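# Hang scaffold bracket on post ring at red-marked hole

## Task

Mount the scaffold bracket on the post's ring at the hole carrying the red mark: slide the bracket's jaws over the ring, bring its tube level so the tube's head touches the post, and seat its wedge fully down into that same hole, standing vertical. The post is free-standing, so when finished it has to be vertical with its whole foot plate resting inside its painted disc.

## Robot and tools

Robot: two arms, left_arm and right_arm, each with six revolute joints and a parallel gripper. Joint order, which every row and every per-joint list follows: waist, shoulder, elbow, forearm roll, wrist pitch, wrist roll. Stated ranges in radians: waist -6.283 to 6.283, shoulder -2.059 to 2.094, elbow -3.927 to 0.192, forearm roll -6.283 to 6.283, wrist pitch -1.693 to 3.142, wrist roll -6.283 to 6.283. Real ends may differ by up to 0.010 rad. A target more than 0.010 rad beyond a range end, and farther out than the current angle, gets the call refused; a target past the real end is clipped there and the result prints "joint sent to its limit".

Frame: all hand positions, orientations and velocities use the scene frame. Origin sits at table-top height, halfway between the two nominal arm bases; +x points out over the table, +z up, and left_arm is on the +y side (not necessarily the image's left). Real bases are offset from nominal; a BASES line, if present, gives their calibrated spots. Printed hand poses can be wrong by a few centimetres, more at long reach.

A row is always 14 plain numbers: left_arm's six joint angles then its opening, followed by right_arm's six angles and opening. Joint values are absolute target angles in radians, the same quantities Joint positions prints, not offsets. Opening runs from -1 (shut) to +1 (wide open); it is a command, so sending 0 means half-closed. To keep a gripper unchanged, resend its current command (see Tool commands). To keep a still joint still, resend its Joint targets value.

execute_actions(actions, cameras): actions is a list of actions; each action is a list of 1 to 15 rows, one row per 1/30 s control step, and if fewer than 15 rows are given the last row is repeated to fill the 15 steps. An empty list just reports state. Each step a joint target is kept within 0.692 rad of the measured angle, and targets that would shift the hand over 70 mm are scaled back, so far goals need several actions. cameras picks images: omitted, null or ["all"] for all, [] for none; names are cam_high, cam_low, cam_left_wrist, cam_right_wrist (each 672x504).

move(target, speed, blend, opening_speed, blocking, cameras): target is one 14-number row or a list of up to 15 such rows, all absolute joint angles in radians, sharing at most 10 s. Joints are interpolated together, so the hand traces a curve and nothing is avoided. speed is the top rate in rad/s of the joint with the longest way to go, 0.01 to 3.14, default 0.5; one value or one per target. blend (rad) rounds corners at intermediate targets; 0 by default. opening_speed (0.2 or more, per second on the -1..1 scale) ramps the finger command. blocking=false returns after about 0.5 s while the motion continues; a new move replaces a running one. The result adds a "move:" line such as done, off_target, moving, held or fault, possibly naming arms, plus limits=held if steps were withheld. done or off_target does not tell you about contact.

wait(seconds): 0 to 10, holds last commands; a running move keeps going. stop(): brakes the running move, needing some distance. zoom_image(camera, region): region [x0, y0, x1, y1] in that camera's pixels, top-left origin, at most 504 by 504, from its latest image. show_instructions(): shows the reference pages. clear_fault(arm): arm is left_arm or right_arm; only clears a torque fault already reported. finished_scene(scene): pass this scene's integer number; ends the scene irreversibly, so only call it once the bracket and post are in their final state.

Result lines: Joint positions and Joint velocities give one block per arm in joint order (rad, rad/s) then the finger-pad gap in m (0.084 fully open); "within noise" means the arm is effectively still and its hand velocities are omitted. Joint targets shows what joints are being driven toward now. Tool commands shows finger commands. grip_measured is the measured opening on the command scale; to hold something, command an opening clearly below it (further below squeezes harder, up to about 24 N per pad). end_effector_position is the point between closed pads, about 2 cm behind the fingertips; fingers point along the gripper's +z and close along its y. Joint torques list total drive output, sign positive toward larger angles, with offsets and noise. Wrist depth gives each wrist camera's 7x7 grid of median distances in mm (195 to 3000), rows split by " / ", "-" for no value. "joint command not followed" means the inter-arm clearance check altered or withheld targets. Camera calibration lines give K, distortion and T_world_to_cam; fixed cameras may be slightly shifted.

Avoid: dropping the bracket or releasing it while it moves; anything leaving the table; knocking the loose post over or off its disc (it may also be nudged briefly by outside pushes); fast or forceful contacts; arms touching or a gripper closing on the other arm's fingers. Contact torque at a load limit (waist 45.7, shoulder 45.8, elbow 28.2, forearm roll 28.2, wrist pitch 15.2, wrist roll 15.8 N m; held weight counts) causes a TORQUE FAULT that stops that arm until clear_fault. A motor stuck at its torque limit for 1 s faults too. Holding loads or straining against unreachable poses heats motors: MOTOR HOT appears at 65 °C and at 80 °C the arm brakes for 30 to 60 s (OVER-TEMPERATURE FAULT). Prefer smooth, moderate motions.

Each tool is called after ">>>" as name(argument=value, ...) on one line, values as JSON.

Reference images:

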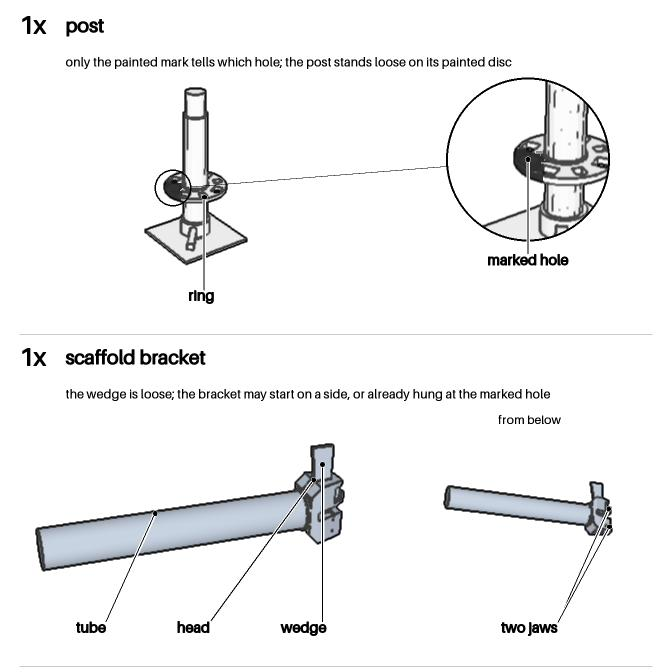

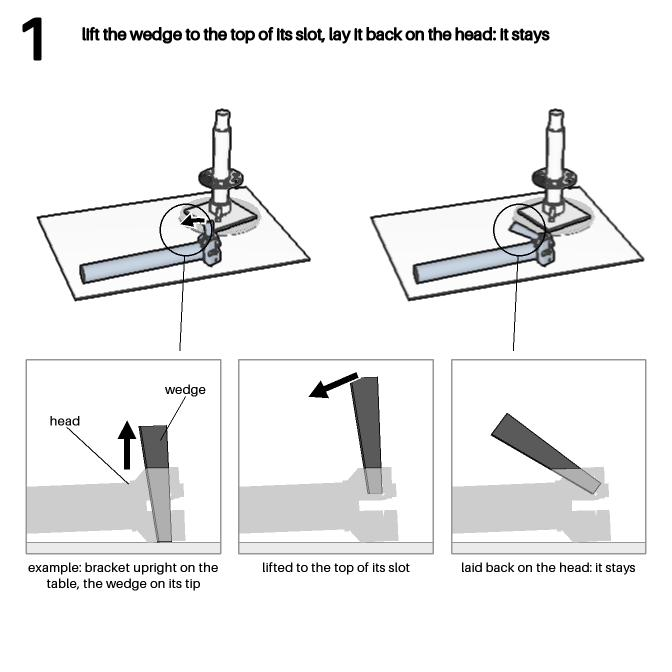

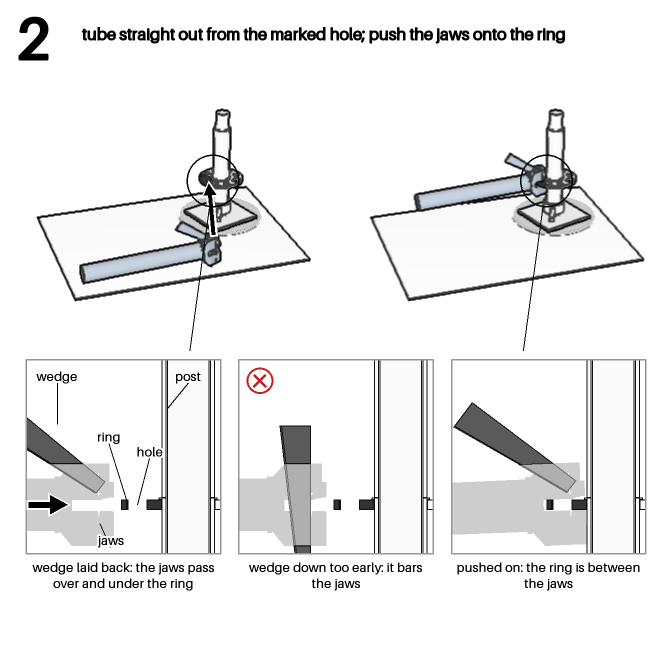

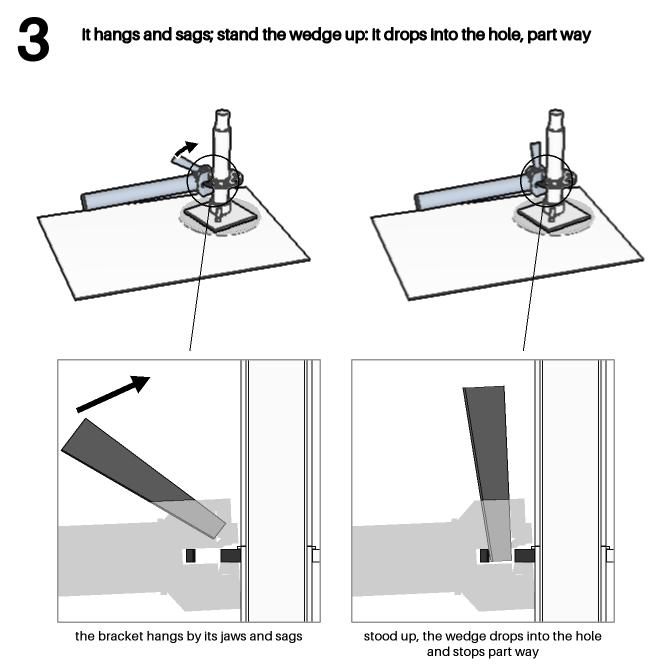

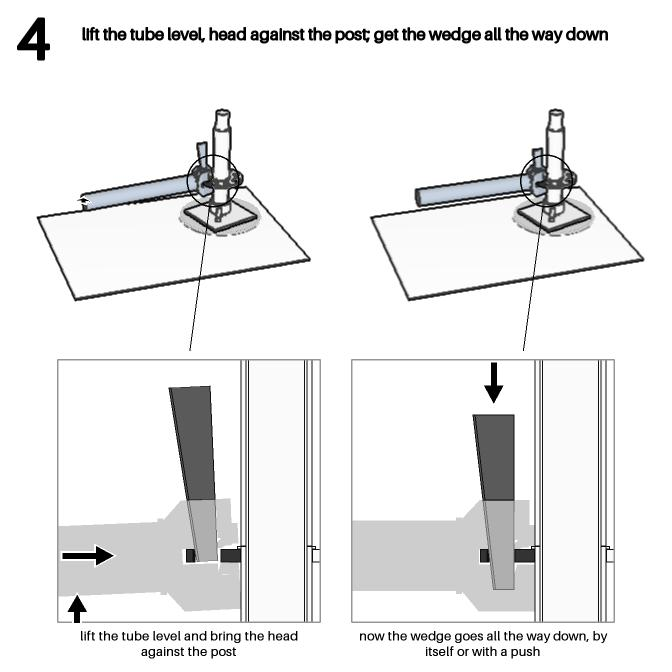

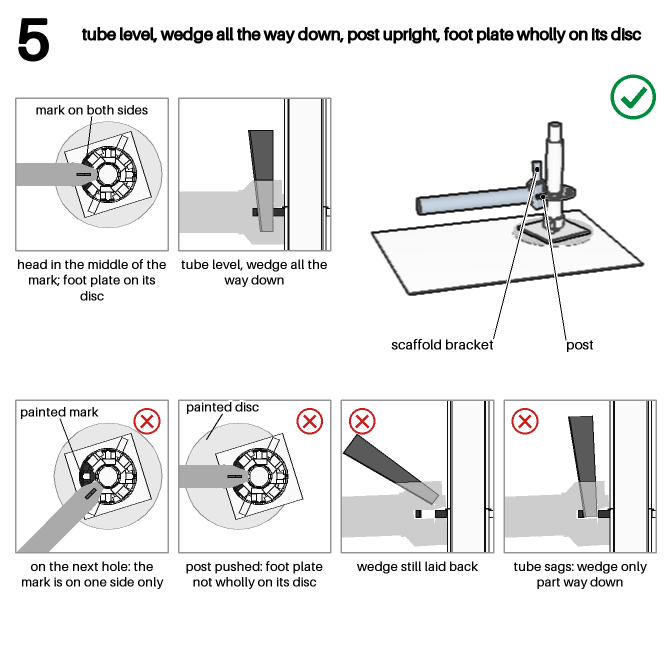

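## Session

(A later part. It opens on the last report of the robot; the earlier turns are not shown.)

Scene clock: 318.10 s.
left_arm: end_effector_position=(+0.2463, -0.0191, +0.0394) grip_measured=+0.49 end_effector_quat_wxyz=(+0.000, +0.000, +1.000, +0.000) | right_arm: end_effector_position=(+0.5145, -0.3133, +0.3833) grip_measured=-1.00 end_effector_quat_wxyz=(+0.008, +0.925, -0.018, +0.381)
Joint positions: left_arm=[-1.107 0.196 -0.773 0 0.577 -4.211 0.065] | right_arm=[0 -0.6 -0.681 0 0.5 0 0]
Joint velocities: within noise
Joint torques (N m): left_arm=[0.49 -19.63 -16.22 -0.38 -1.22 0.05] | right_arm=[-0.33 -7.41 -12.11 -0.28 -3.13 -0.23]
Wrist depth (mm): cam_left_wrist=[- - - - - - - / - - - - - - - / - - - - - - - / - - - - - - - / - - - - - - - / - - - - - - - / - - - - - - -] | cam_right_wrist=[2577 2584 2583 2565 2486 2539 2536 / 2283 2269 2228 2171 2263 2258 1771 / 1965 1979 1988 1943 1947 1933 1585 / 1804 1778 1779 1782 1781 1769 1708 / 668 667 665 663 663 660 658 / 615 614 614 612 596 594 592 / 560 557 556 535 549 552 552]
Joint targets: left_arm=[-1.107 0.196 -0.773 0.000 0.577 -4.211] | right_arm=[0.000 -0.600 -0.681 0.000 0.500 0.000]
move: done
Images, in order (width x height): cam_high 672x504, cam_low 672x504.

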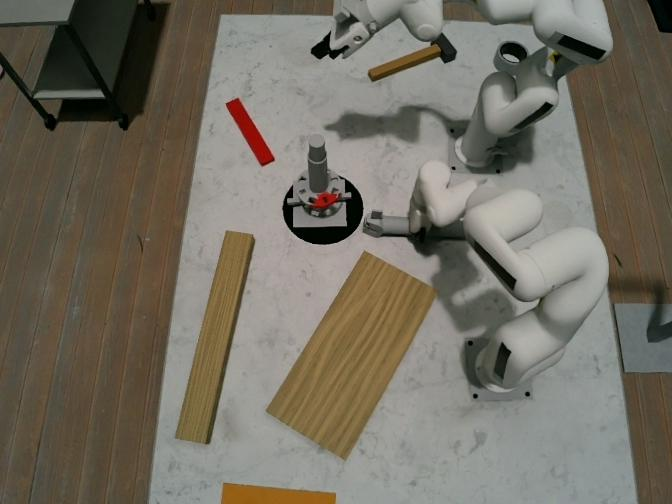

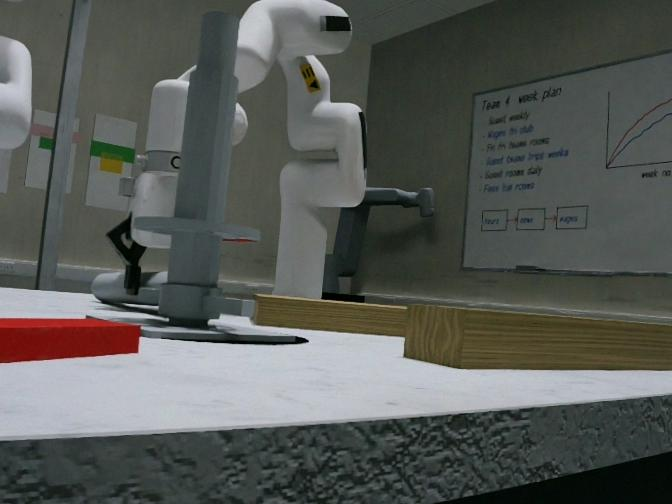

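>>> move(target=[[-1.107,-0.0997,-0.9496,0,1.049,-4.211,0.5,0.0,-0.6,-0.681,0,0.5,0,-1],[-1.107,-0.22,-1.00,0,1.22,-1.071,0.5,0.0,-0.6,-0.681,0,0.5,0,-1]], speed=[0.3,1.2])

Scene clock: 329.37 s.
left_arm: end_effector_position=(+0.2361, -0.0005, +0.2599) grip_measured=+0.49 end_effector_quat_wxyz=(+0.000, +1.000, +0.000, +0.000) | right_arm: end_effector_position=(+0.5145, -0.3133, +0.3833) grip_measured=-1.00 end_effector_quat_wxyz=(+0.008, +0.925, -0.018, +0.381)
Joint positions: left_arm=[-1.107 -0.22 -1 0 1.22 -1.071 0.065] | right_arm=[0 -0.6 -0.681 0 0.5 0 0]
Joint velocities: within noise
Joint torques (N m): left_arm=[0.5 -15.81 -21.54 0.04 -1.13 0.43] | right_arm=[-0.34 -7.21 -12.08 -0.44 -3.06 -0.18]
Wrist depth (mm): cam_left_wrist=[351 351 388 388 387 387 387 / 351 351 351 389 311 388 387 / 352 352 387 388 327 387 387 / 354 352 389 389 331 388 387 / 352 352 390 389 333 389 388 / 353 391 390 390 336 389 389 / 391 391 390 390 339 389 389] | cam_right_wrist=[2587 2567 2595 2533 2503 2500 2533 / 2280 2276 2202 2186 2269 2250 1767 / 1971 1958 1960 1968 1961 1917 1583 / 1791 1789 1788 1781 1766 1758 1712 / 667 670 666 664 664 659 659 / 615 613 612 612 598 595 594 / 558 556 558 536 546 552 553]
Joint targets: left_arm=[-1.107 -0.220 -1.000 0.000 1.220 -1.071] | right_arm=[0.000 -0.600 -0.681 0.000 0.500 0.000]
move: done
camera_calibration:
cam_left_wrist: T_world_to_cam=[[0.000739701, -0.999972, -0.00741066, 0.0323385], [-0.999981, -0.000785108, 0.00612628, 0.300849], [-0.00613193, 0.00740599, -0.999954, 0.392207], [0, 0, 0, 1]] pos_world=[0.303224, 0.0296692, 0.390586]
cam_right_wrist: T_world_to_cam=[[-0.030452, -0.999391, -0.0170569, -0.255858], [-0.708265, 0.0336162, -0.705146, 0.715724], [0.70529, -0.00939234, -0.708857, 0.0328613], [0, 0, 0, 1]] pos_world=[0.475954, -0.279453, 0.52362]

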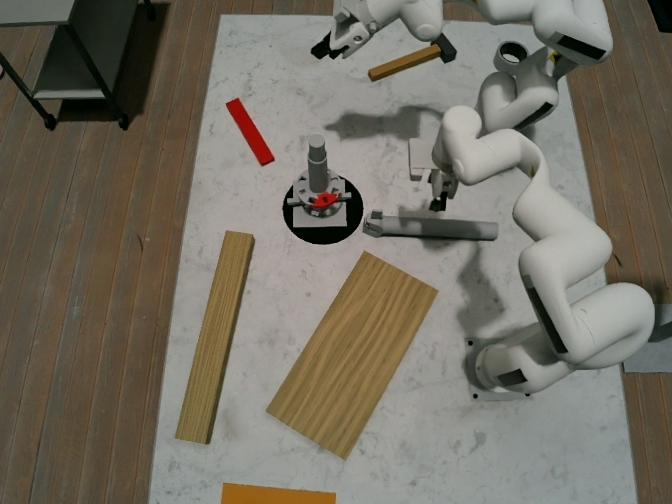

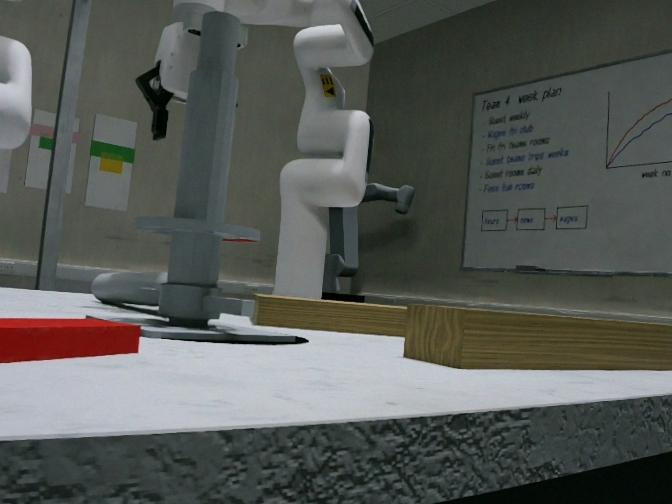

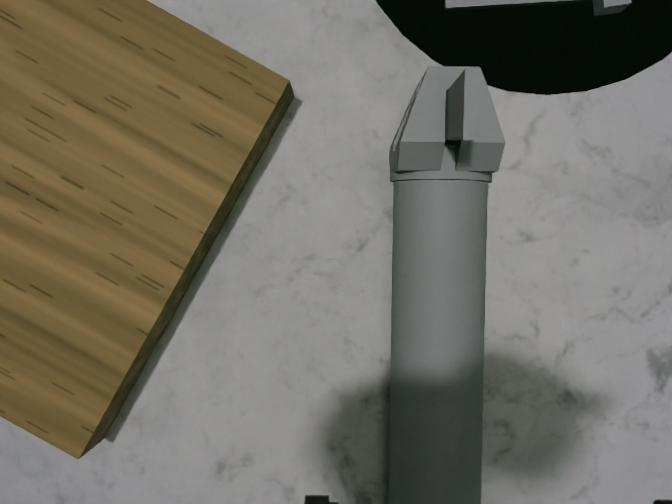

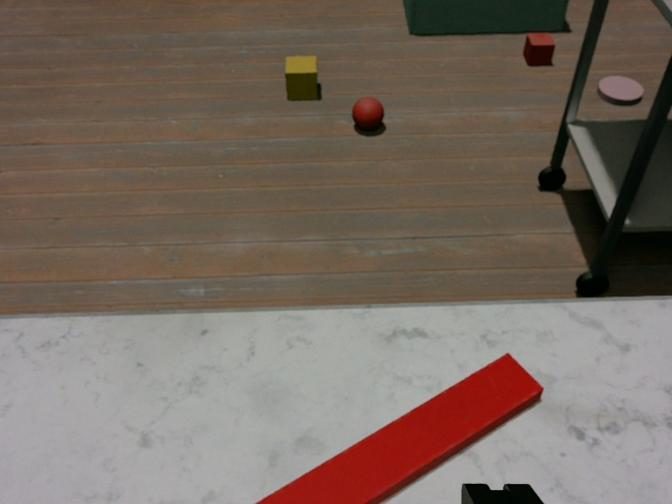

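>>> move(target=[-0.904,0.1304,-1.1597,0,1.0293,-0.871,-0.1,0.0,-0.6,-0.681,0,0.5,0,-1], speed=0.5)

>>> zoom_image(camera="cam_high", region=[310, 150, 470, 270])

Scene clock: 385.63 s.
left_arm: end_effector_position=(+0.3603, -0.0178, +0.1806) grip_measured=-0.11 end_effector_quat_wxyz=(+0.000, +1.000, +0.002, +0.000) | right_arm: end_effector_position=(+0.5145, -0.3133, +0.3833) grip_measured=-1.00 end_effector_quat_wxyz=(+0.008, +0.925, -0.018, +0.381)
Joint positions: left_arm=[-0.904 0.13 -1.16 0 1.029 -0.871 0.039] | right_arm=[0 -0.6 -0.681 0 0.5 0 0]
Joint velocities: within noise
Joint torques (N m): left_arm=[0.44 -20.58 -20.92 -0.22 -1.45 0.25] | right_arm=[-0.2 -7.22 -12.16 -0.38 -3.1 -0.15]
Wrist depth (mm): cam_left_wrist=[310 309 308 309 308 204 204 / 310 309 309 309 308 212 204 / 310 309 309 309 309 302 301 / 272 310 309 309 309 309 308 / 273 272 310 309 309 309 308 / 272 272 310 310 232 309 309 / 273 273 310 310 - 310 309] | cam_right_wrist=[2607 2599 2548 2574 2524 2514 2544 / 2267 2288 2229 2191 2253 2238 1767 / 1977 1965 1947 1961 1950 1932 1580 / 1785 1792 1790 1782 1761 1765 1713 / 666 666 664 665 663 661 658 / 615 614 614 613 596 595 594 / 558 557 557 536 549 551 553]
Joint targets: left_arm=[-0.904 0.130 -1.160 0.000 1.029 -0.871] | right_arm=[0.000 -0.600 -0.681 0.000 0.500 0.000]
move: done
camera_calibration:
cam_left_wrist: T_world_to_cam=[[0.00354103, -0.999966, -0.00742771, 0.0133645], [-0.999975, -0.00358642, 0.00610636, 0.425464], [-0.00613279, 0.0074059, -0.999954, 0.313699], [0, 0, 0, 1]] pos_world=[0.42733, 0.0125667, 0.311186]
cam_right_wrist: T_world_to_cam=[[-0.030452, -0.999391, -0.0170569, -0.255858], [-0.708265, 0.0336162, -0.705146, 0.715724], [0.70529, -0.00939234, -0.708857, 0.0328613], [0, 0, 0, 1]] pos_world=[0.475954, -0.279453, 0.52362]

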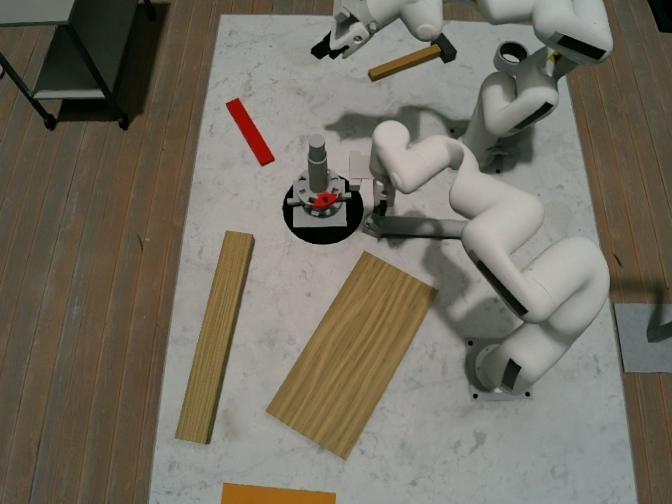

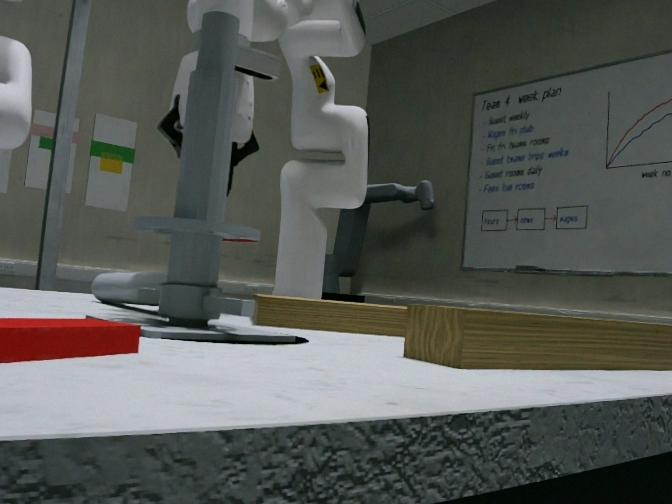

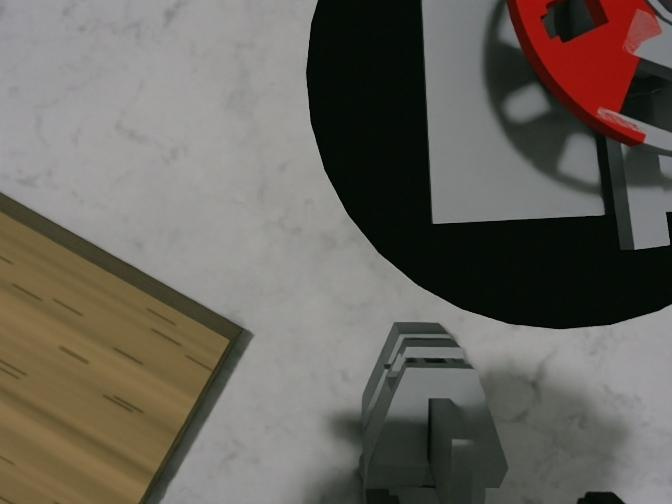

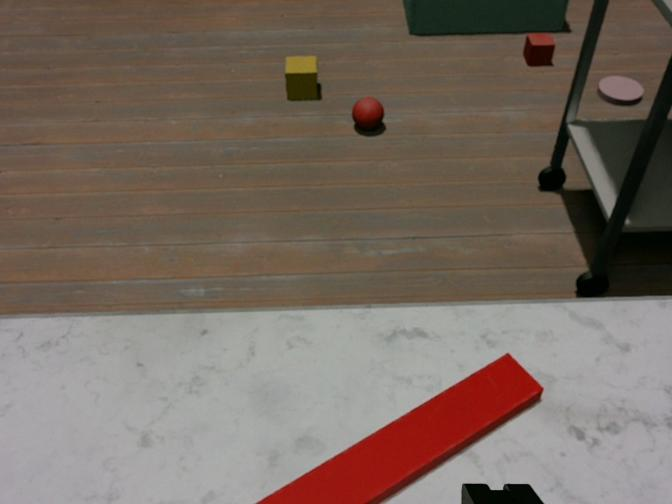

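Scaled by 3.150 from the camera's 672x504 image, which has a finer 960x720 frame.

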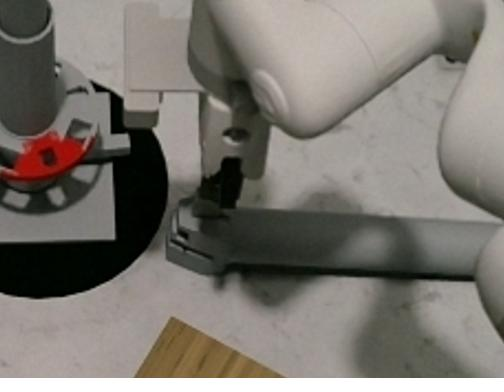

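>>> move(target=[[-0.893,0.1304,-1.1597,0,1.0293,-0.871,-0.1,0.0,-0.6,-0.681,0,0.5,0,-1],[-0.893,0.2334,-1.0681,0,0.8336,-0.871,-0.1,0.0,-0.6,-0.681,0,0.5,0,-1],[-0.893,0.2334,-1.0681,0,0.8336,-0.871,-1,0.0,-0.6,-0.681,0,0.5,0,-1]], speed=[0.2,0.15,0.1], opening_speed=1, cameras=["cam_low","cam_left_wrist"])

>>> zoom_image(camera="cam_high", region=[310, 150, 470, 270])

Scene clock: 397.80 s.
left_arm: end_effector_position=(+0.3648, -0.0146, +0.1075) grip_measured=-0.87 end_effector_quat_wxyz=(+0.000, +1.000, +0.007, +0.000) | right_arm: end_effector_position=(+0.5145, -0.3133, +0.3833) grip_measured=-1.00 end_effector_quat_wxyz=(+0.008, +0.925, -0.018, +0.381)
Joint positions: left_arm=[-0.893 0.233 -1.068 0 0.834 -0.871 0.006] | right_arm=[0 -0.6 -0.681 0 0.5 0 0]
Joint velocities: within noise
Joint torques (N m): left_arm=[-0.06 -22.29 -18.29 -0.02 -1.19 -0.01] | right_arm=[-0.11 -7.36 -12.09 -0.42 -3.12 -0.15]
Wrist depth (mm): cam_left_wrist=[236 236 236 235 235 229 - / 236 236 236 236 235 229 229 / 237 237 236 236 236 229 229 / 237 237 236 236 236 236 235 / 199 223 237 236 236 236 235 / 199 199 237 237 - 236 236 / 199 199 237 237 - 236 236] | cam_right_wrist=[2591 2599 2584 2571 2521 2522 2550 / 2278 2261 2214 2179 2251 2250 1775 / 1975 1971 1961 1964 1962 1914 1600 / 1802 1790 1775 1785 1784 1767 1709 / 667 667 664 665 663 661 658 / 617 613 613 613 597 595 595 / 558 556 556 537 549 554 552]
Joint targets: left_arm=[-0.893 0.233 -1.068 0.000 0.834 -0.871] | right_arm=[0.000 -0.600 -0.681 0.000 0.500 0.000]
move: done
camera_calibration:
cam_left_wrist: T_world_to_cam=[[0.0145498, -0.999872, -0.00658558, 0.0118465], [-0.999879, -0.0145857, 0.00544087, 0.430346], [-0.00553623, 0.00650562, -0.999964, 0.240459], [0, 0, 0, 1]] pos_world=[0.431453, 0.0165576, 0.238187]
Images, in order (width x height): cam_low 672x504, cam_left_wrist 672x504.

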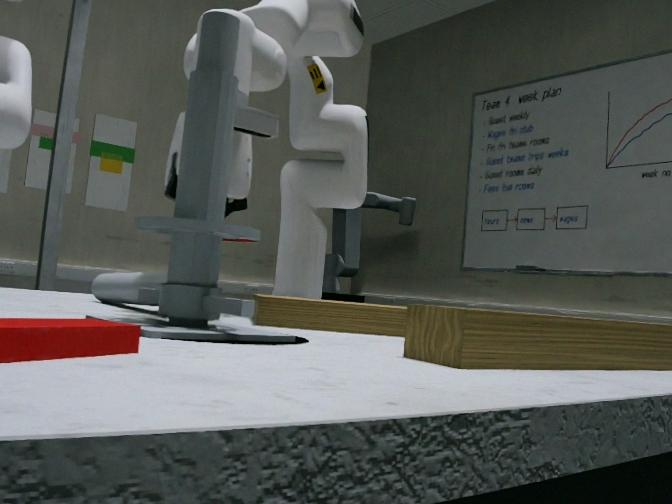

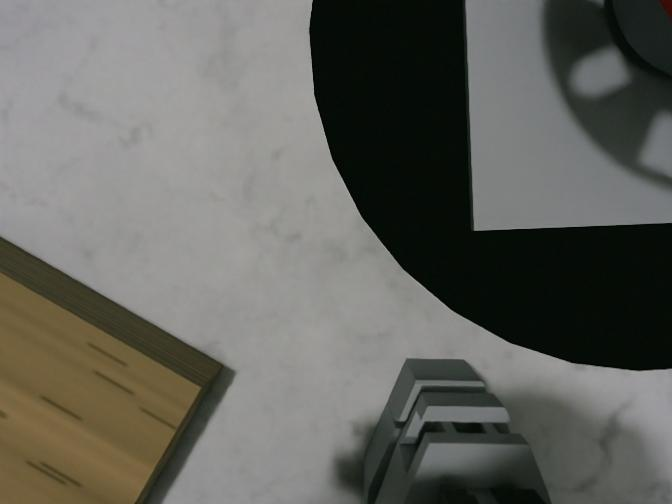

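This scene's latest camera images include none from cam_high. They are from: cam_low, cam_left_wrist. cam_high's image comes with the result of a call that names it in "cameras".

>>> move(target=[[-0.893,0.2005,-1.092,0,0.890,-0.871,-1,0.0,-0.6,-0.681,0,0.5,0,-1],[-0.893,0.175,-1.110,0,0.985,-0.871,-1,0.0,-0.6,-0.681,0,0.5,0,-1],[-0.893,0.170,-1.114,0,0.885,-0.871,-1,0.0,-0.6,-0.681,0,0.5,0,-1],[-0.893,0.158,-1.123,0,0.9635,-0.871,-1,0.0,-0.6,-0.681,0,0.5,0,-1]], speed=0.06, cameras=["cam_low","cam_left_wrist","cam_high"])

>>> zoom_image(camera="cam_high", region=[310, 150, 470, 270])

Scene clock: 408.47 s.
left_arm: end_effector_position=(+0.3646, -0.0144, +0.1568) grip_measured=-0.87 end_effector_quat_wxyz=(+0.001, +1.000, +0.007, +0.001) | right_arm: end_effector_position=(+0.5145, -0.3133, +0.3833) grip_measured=-1.00 end_effector_quat_wxyz=(+0.008, +0.925, -0.018, +0.381)
Joint positions: left_arm=[-0.893 0.158 -1.123 0 0.963 -0.871 0.006] | right_arm=[0 -0.6 -0.681 0 0.5 0 0]
Joint velocities: within noise
Joint torques (N m): left_arm=[-0.77 -23.18 -20.47 -0.96 -0.75 -0.1] | right_arm=[-0.33 -7.42 -12.06 -0.45 -3.16 -0.12]
Wrist depth (mm): cam_left_wrist=[285 286 285 284 284 - - / 286 286 285 285 285 278 - / 286 286 286 285 285 279 279 / 255 286 286 286 285 285 285 / 248 248 286 286 285 285 285 / 249 248 286 286 209 286 285 / 249 249 286 286 209 286 285] | cam_right_wrist=[2583 2603 2589 2564 2530 2518 2523 / 2283 2301 2188 2186 2257 2252 1761 / 1978 1961 1960 1958 1965 1923 1580 / 1793 1786 1775 1781 1780 1776 1710 / 667 668 664 664 662 660 659 / 614 615 613 612 597 595 594 / 558 558 555 537 549 552 551]
Joint targets: left_arm=[-0.893 0.158 -1.123 0.000 0.964 -0.871] | right_arm=[0.000 -0.600 -0.681 0.000 0.500 0.000]
move: done
camera_calibration:
cam_left_wrist: T_world_to_cam=[[0.0145545, -0.999875, -0.00617985, 0.0123556], [-0.999881, -0.0145858, 0.00504677, 0.429997], [-0.00513627, 0.00610566, -0.999968, 0.28959], [0, 0, 0, 1]] pos_world=[0.431253, 0.0168577, 0.287487]
Images, in order (width x height): cam_high 672x504, cam_low 672x504, cam_left_wrist 672x504.

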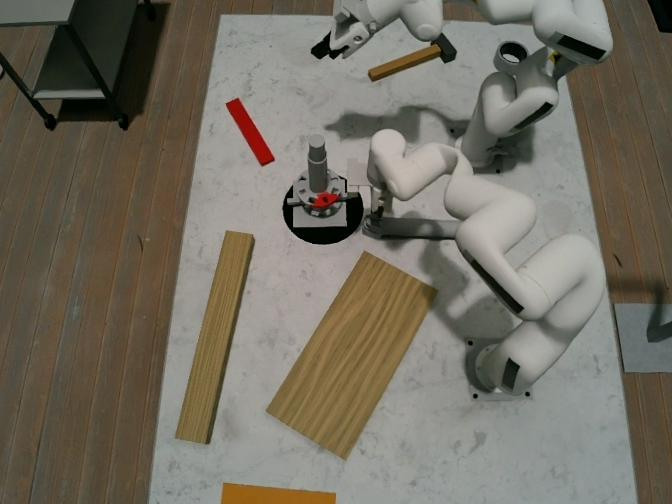

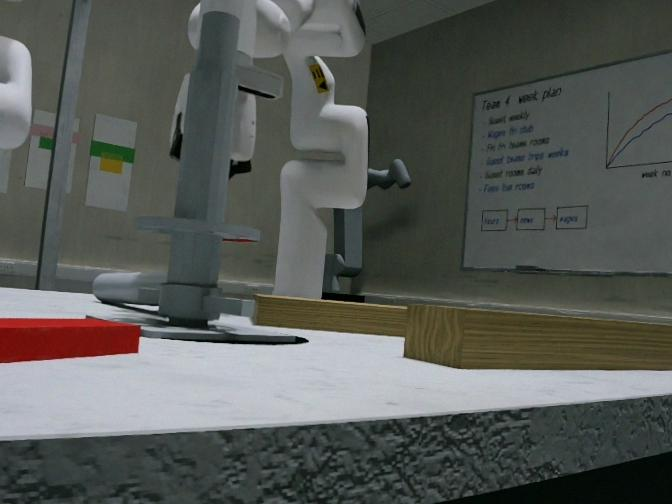

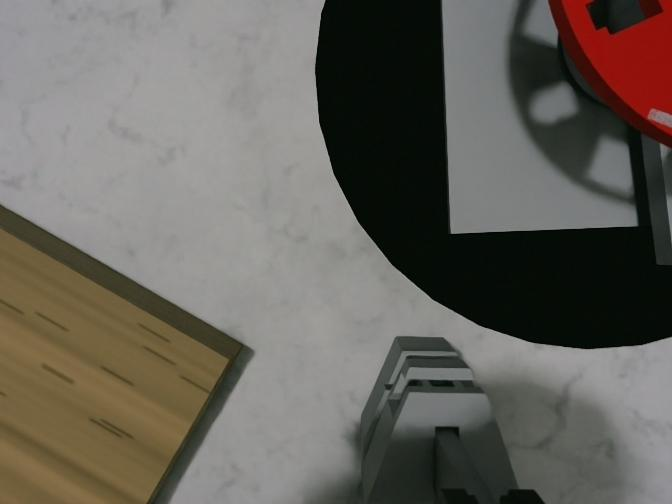

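Scaled by 3.150 from the camera's 672x504 image, which has a finer 960x720 frame.

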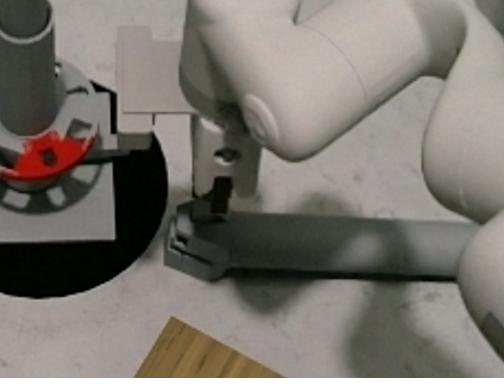

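>>> move(target=[[-1.132,0.010,-0.862,0.417,0.753,-1.402,-1,0.0,-0.6,-0.681,0,0.5,0,-1],[-1.390,-0.034,-0.723,0.875,0.842,-2.002,-1,0.0,-0.6,-0.681,0,0.5,0,-1],[-1.573,0.077,-0.681,1.2,1.052,-2.44,-1,0.0,-0.6,-0.681,0,0.5,0,-1]], speed=0.15, cameras=["cam_low","cam_left_wrist","cam_high"])

>>> zoom_image(camera="cam_high", region=[310, 150, 470, 270])

Scene clock: 424.03 s.
left_arm: end_effector_position=(+0.2211, -0.0180, +0.1155) grip_measured=-0.86 end_effector_quat_wxyz=(-0.010, +0.905, +0.010, +0.426) | right_arm: end_effector_position=(+0.5145, -0.3133, +0.3833) grip_measured=-1.00 end_effector_quat_wxyz=(+0.008, +0.925, -0.018, +0.381)
Joint positions: left_arm=[-1.538 0.056 -0.689 1.139 1.012 -2.357 0.006] | right_arm=[0 -0.6 -0.681 0 0.5 0 0]
Joint velocities: within noise
Joint torques (N m): left_arm=[-2.26 -8.03 -5.2 -2.13 -1.31 0.52] | right_arm=[-0.28 -7.35 -12.27 -0.45 -3.08 -0.17]
Wrist depth (mm): cam_left_wrist=[592 575 564 583 385 342 339 / 537 532 531 529 526 340 322 / 463 442 459 459 446 387 443 / 334 332 390 389 388 378 372 / 299 298 318 338 349 347 336 / 263 271 308 308 213 307 306 / 246 276 283 283 202 274 281] | cam_right_wrist=[2595 2602 2576 2573 2514 2501 2542 / 2293 2290 2204 2163 2261 2250 1774 / 1983 1977 1971 1951 1948 1927 1595 / 1791 1802 1774 1786 1770 1778 1721 / 669 666 664 664 663 660 661 / 616 615 612 611 596 593 593 / 558 558 555 536 547 554 554]
Joint targets: left_arm=[-1.539 0.056 -0.689 1.139 1.012 -2.357] | right_arm=[0.000 -0.600 -0.681 0.000 0.500 0.000]
move: off_target (left_arm; path cut at 10 s); path passed 2 of 3 targets; left_arm: the wrist roll is farthest, 0.083 rad from its target
camera_calibration:
cam_left_wrist: T_world_to_cam=[[0.0314178, -0.999394, -0.014982, 0.00780031], [-0.642017, -0.00869022, -0.766642, 0.296716], [0.766047, 0.0337049, -0.641901, 0.0362293], [0, 0, 0, 1]] pos_world=[0.162498, 0.00915301, 0.250848]
Images, in order (width x height): cam_high 672x504, cam_low 672x504, cam_left_wrist 672x504.

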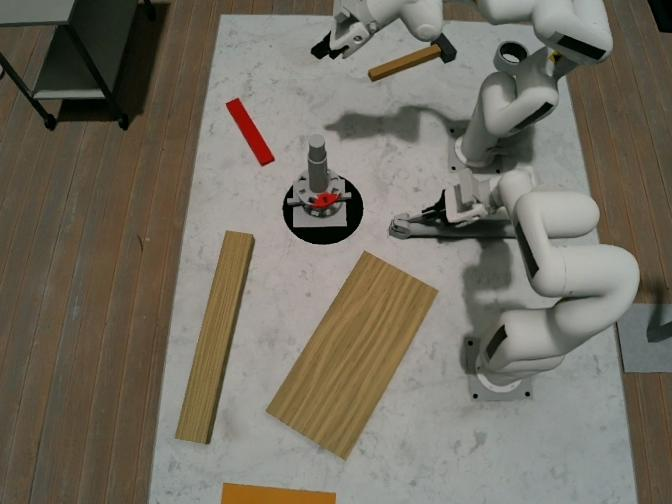

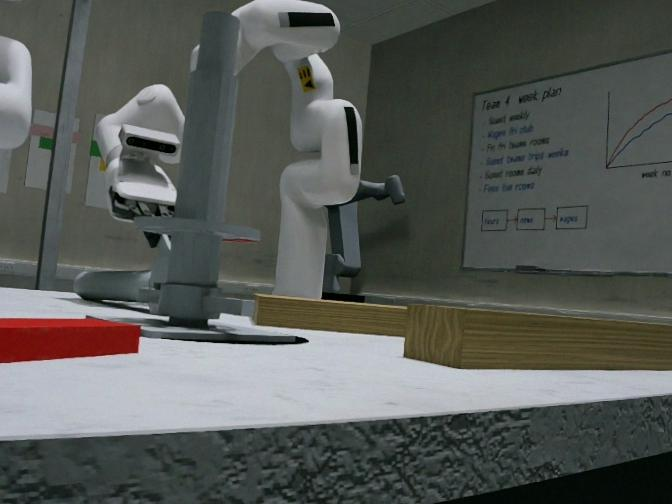

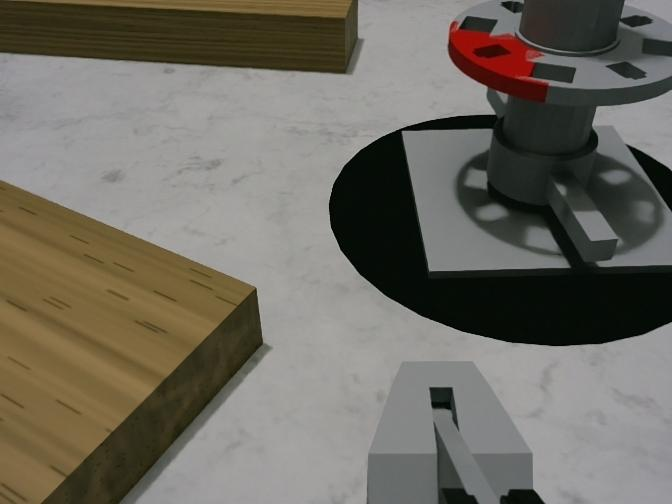

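Scaled by 3.150 from the camera's 672x504 image, which has a finer 960x720 frame.

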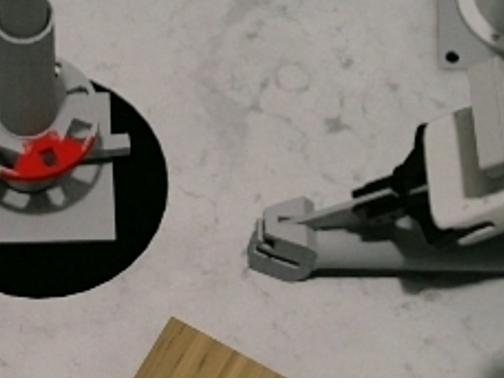

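>>> move(target=[-1.538,0.056,-0.689,1.139,1.012,-2.357,-0.5,0.0,-0.6,-0.681,0,0.5,0,-1], opening_speed=0.4, cameras=["cam_low","cam_left_wrist","cam_high"])

>>> zoom_image(camera="cam_high", region=[310, 150, 470, 270])

>>> zoom_image(camera="cam_left_wrist", region=[300, 300, 600, 504])

Scene clock: 436.73 s.
left_arm: end_effector_position=(+0.2212, -0.0181, +0.1155) grip_measured=-0.52 end_effector_quat_wxyz=(-0.010, +0.905, +0.009, +0.426) | right_arm: end_effector_position=(+0.5145, -0.3133, +0.3833) grip_measured=-1.00 end_effector_quat_wxyz=(+0.008, +0.925, -0.018, +0.381)
Joint positions: left_arm=[-1.538 0.056 -0.689 1.139 1.012 -2.357 0.021] | right_arm=[0 -0.6 -0.681 0 0.5 0 0]
Joint velocities: within noise
Joint torques (N m): left_arm=[0.45 -17.43 -16.57 0.9 0.09 -0.08] | right_arm=[-0.04 -7.46 -12.22 -0.47 -3.1 -0.16]
Wrist depth (mm): cam_left_wrist=[593 574 564 584 385 342 338 / 534 532 532 527 524 369 321 / 461 442 457 457 444 387 441 / 332 331 390 388 388 376 371 / 298 297 318 338 347 347 335 / 263 271 308 308 212 306 305 / 246 276 283 282 201 273 280] | cam_right_wrist=[2591 2586 2592 2570 2518 2526 2535 / 2280 2279 2207 2175 2233 2241 1784 / 1974 1948 1964 1950 1965 1934 1586 / 1810 1794 1787 1787 1764 1777 1695 / 666 665 666 664 663 660 659 / 615 615 614 612 597 594 594 / 558 556 556 537 548 554 553]
Joint targets: left_arm=[-1.538 0.056 -0.689 1.139 1.012 -2.357] | right_arm=[0.000 -0.600 -0.681 0.000 0.500 0.000]
move: done
camera_calibration:
cam_left_wrist: T_world_to_cam=[[0.0310581, -0.999406, -0.0149472, 0.00784424], [-0.642133, -0.00849074, -0.766546, 0.296838], [0.765964, 0.0334056, -0.642015, 0.0361217], [0, 0, 0, 1]] pos_world=[0.162698, 0.00915328, 0.250848]
Images, in order (width x height): cam_high 672x504, cam_low 672x504, cam_left_wrist 672x504.

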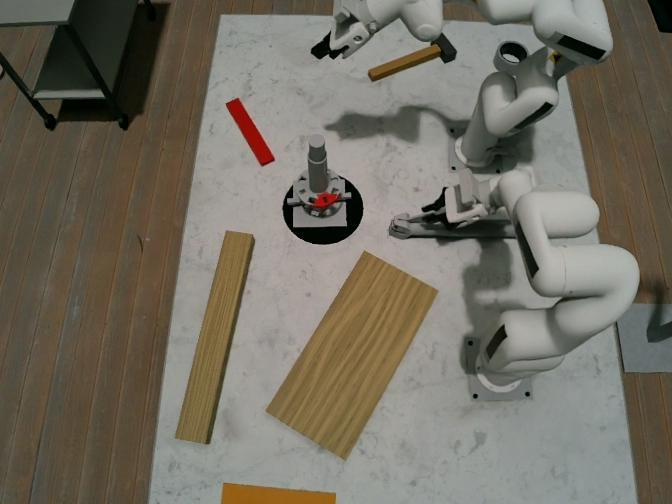

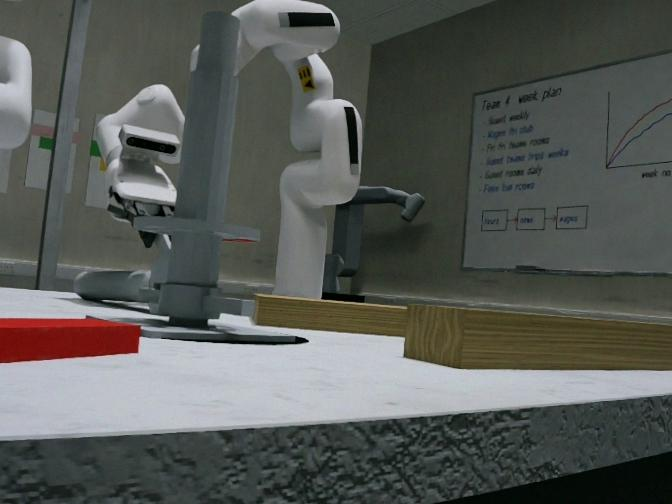

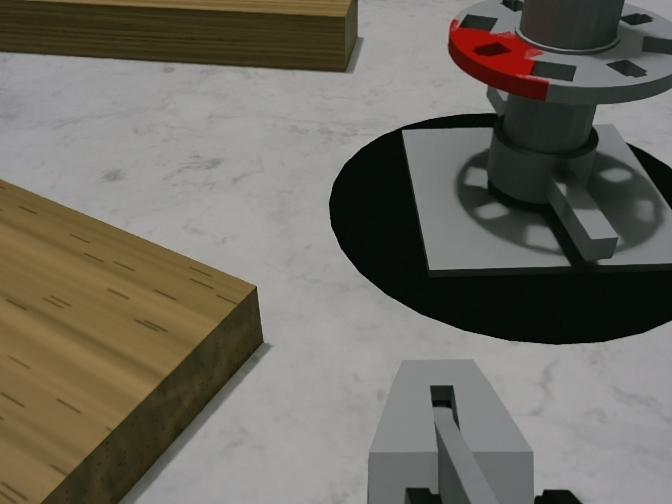

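Scaled by 3.150 from the camera's 672x504 image, which has a finer 960x720 frame.

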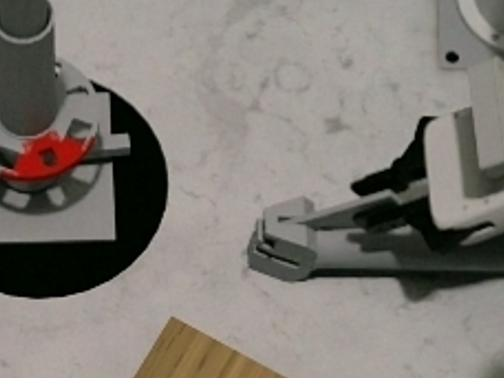

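Scaled by 1.680 from the camera's 672x504 image, which has a finer 960x720 frame.

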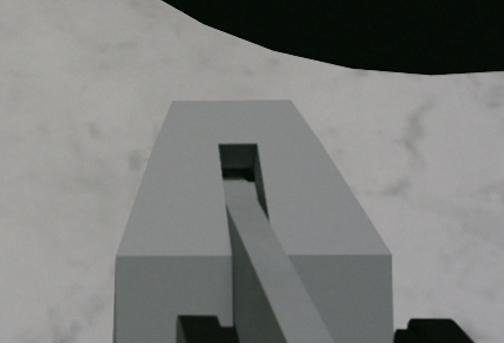

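>>> move(target=[[-1.538,0.056,-0.689,1.139,1.012,-2.357,0.1,0.0,-0.6,-0.681,0,0.5,0,-1],[-1.538,-0.144,-0.618,1.139,1.012,-2.357,0.1,0.0,-0.6,-0.681,0,0.5,0,-1],[-1.541,-0.10,-0.62,1.02,0.97,-2.22,0.6,0.0,-0.6,-0.681,0,0.5,0,-1]], speed=[0.2,0.2,0.3], opening_speed=1, cameras=["cam_low","cam_left_wrist","cam_high"])

>>> zoom_image(camera="cam_high", region=[350, 150, 550, 300])

Scene clock: 487.10 s.
left_arm: end_effector_position=(+0.2023, -0.0061, +0.1383) grip_measured=+0.59 end_effector_quat_wxyz=(+0.001, +0.925, +0.000, +0.381) | right_arm: end_effector_position=(+0.5145, -0.3133, +0.3833) grip_measured=-1.00 end_effector_quat_wxyz=(+0.008, +0.925, -0.018, +0.381)
Joint positions: left_arm=[-1.541 -0.1 -0.62 1.02 0.97 -2.22 0.069] | right_arm=[0 -0.6 -0.681 0 0.5 0 0]
Joint velocities: within noise
Joint torques (N m): left_arm=[0.15 -14.51 -17.35 0 -0.19 0.2] | right_arm=[-0.27 -7.5 -12.31 -0.44 -3.12 -0.19]
Wrist depth (mm): cam_left_wrist=[563 562 561 561 536 350 349 / 497 496 495 495 485 398 493 / 382 427 443 442 432 403 432 / 335 335 346 387 387 388 386 / 298 307 335 355 354 344 344 / 276 282 319 319 231 236 318 / 256 289 296 296 229 289 295] | cam_right_wrist=[2572 2595 2584 2573 2516 2494 2533 / 2297 2298 2212 2185 2252 2261 1750 / 1977 1962 1961 1973 1963 1925 1578 / 1797 1788 1781 1773 1763 1770 1708 / 669 668 665 664 661 660 660 / 616 614 613 612 595 595 593 / 557 556 557 535 548 554 552]
Joint targets: left_arm=[-1.541 -0.100 -0.620 1.020 0.970 -2.220] | right_arm=[0.000 -0.600 -0.681 0.000 0.500 0.000]
move: done
camera_calibration:
cam_left_wrist: T_world_to_cam=[[0.00426678, -0.999982, -0.00422836, 0.0247727], [-0.713946, -0.0000855485, -0.700201, 0.307573], [0.700188, 0.00600642, -0.713933, 0.0879494], [0, 0, 0, 1]] pos_world=[0.157903, 0.0242703, 0.278257]
Images, in order (width x height): cam_high 672x504, cam_low 672x504, cam_left_wrist 672x504.

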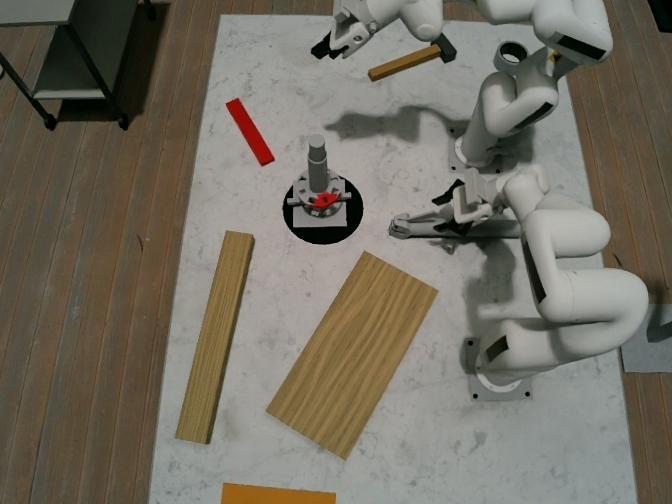

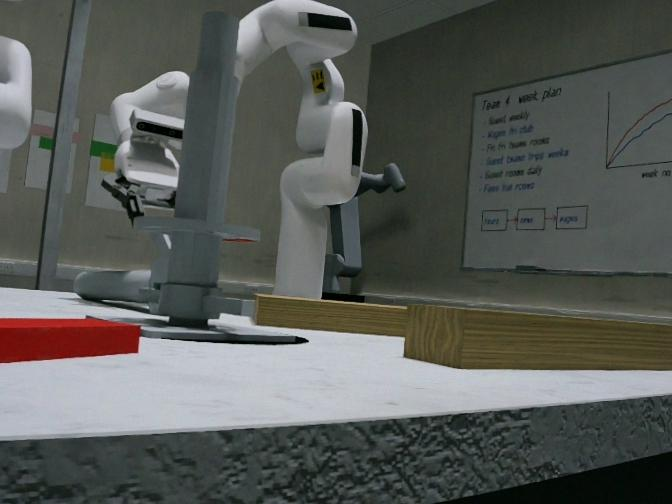

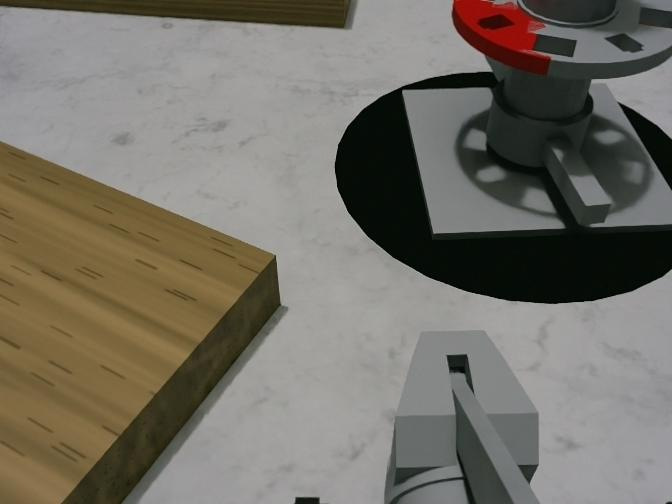

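Scaled by 2.520 from the camera's 672x504 image, which has a finer 960x720 frame.

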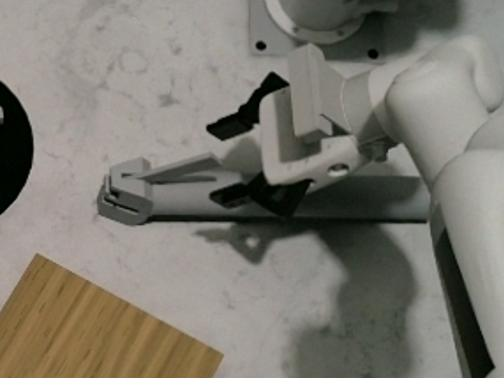

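>>> move(target=[-1.541,0.004,-0.652,1.02,0.90,-2.22,0.8,0.0,-0.6,-0.681,0,0.5,0,-1], speed=0.2, cameras=["cam_left_wrist"])

Scene clock: 492.03 s.
left_arm: end_effector_position=(+0.1905, -0.0185, +0.1056) grip_measured=+0.80 end_effector_quat_wxyz=(-0.007, +0.933, -0.024, +0.358) | right_arm: end_effector_position=(+0.5145, -0.3133, +0.3833) grip_measured=-1.00 end_effector_quat_wxyz=(+0.008, +0.925, -0.018, +0.381)
Joint positions: left_arm=[-1.541 0.004 -0.652 1.02 0.9 -2.22 0.077] | right_arm=[0 -0.6 -0.681 0 0.5 0 0]
Joint velocities: within noise
Joint torques (N m): left_arm=[0.24 -15.75 -17.01 0.33 -0.47 -0.09] | right_arm=[-0.21 -7.38 -12.28 -0.55 -3.16 -0.15]
Wrist depth (mm): cam_left_wrist=[474 469 465 460 444 379 446 / 422 420 415 413 399 384 392 / 313 319 374 372 369 366 364 / 286 292 332 332 319 326 325 / 263 290 307 216 211 294 299 / 248 279 278 277 - 273 272 / 256 261 260 259 - 250 255] | cam_right_wrist=[2603 2586 2559 2562 2501 2518 2539 / 2295 2266 2214 2163 2243 2263 1745 / 1998 1971 1968 1967 1953 1917 1582 / 1800 1776 1786 1784 1796 1772 1722 / 666 666 665 665 662 661 660 / 615 614 612 611 595 595 594 / 559 557 557 536 549 553 552]
Joint targets: left_arm=[-1.541 0.004 -0.652 1.020 0.900 -2.220] | right_arm=[0.000 -0.600 -0.681 0.000 0.500 0.000]
move: done
camera_calibration:
cam_left_wrist: T_world_to_cam=[[-0.0343691, -0.998772, -0.0356956, 0.0228747], [-0.746048, 0.0494056, -0.664056, 0.279582], [0.665004, 0.00380763, -0.74683, 0.0830987], [0, 0, 0, 1]] pos_world=[0.154107, 0.0087173, 0.248535]
Images, in order (width x height): cam_left_wrist 672x504.

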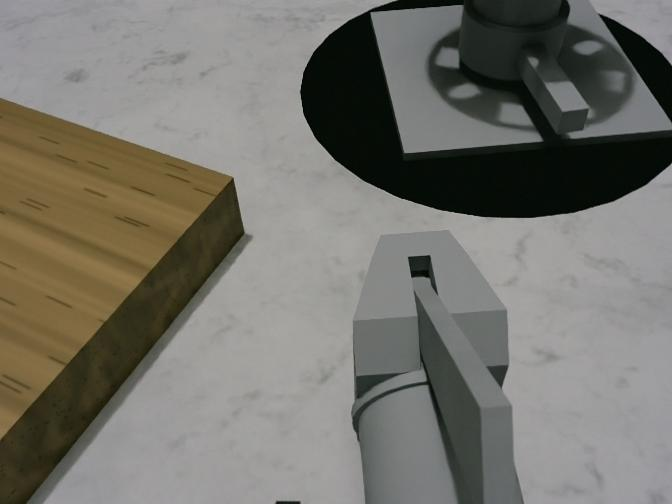

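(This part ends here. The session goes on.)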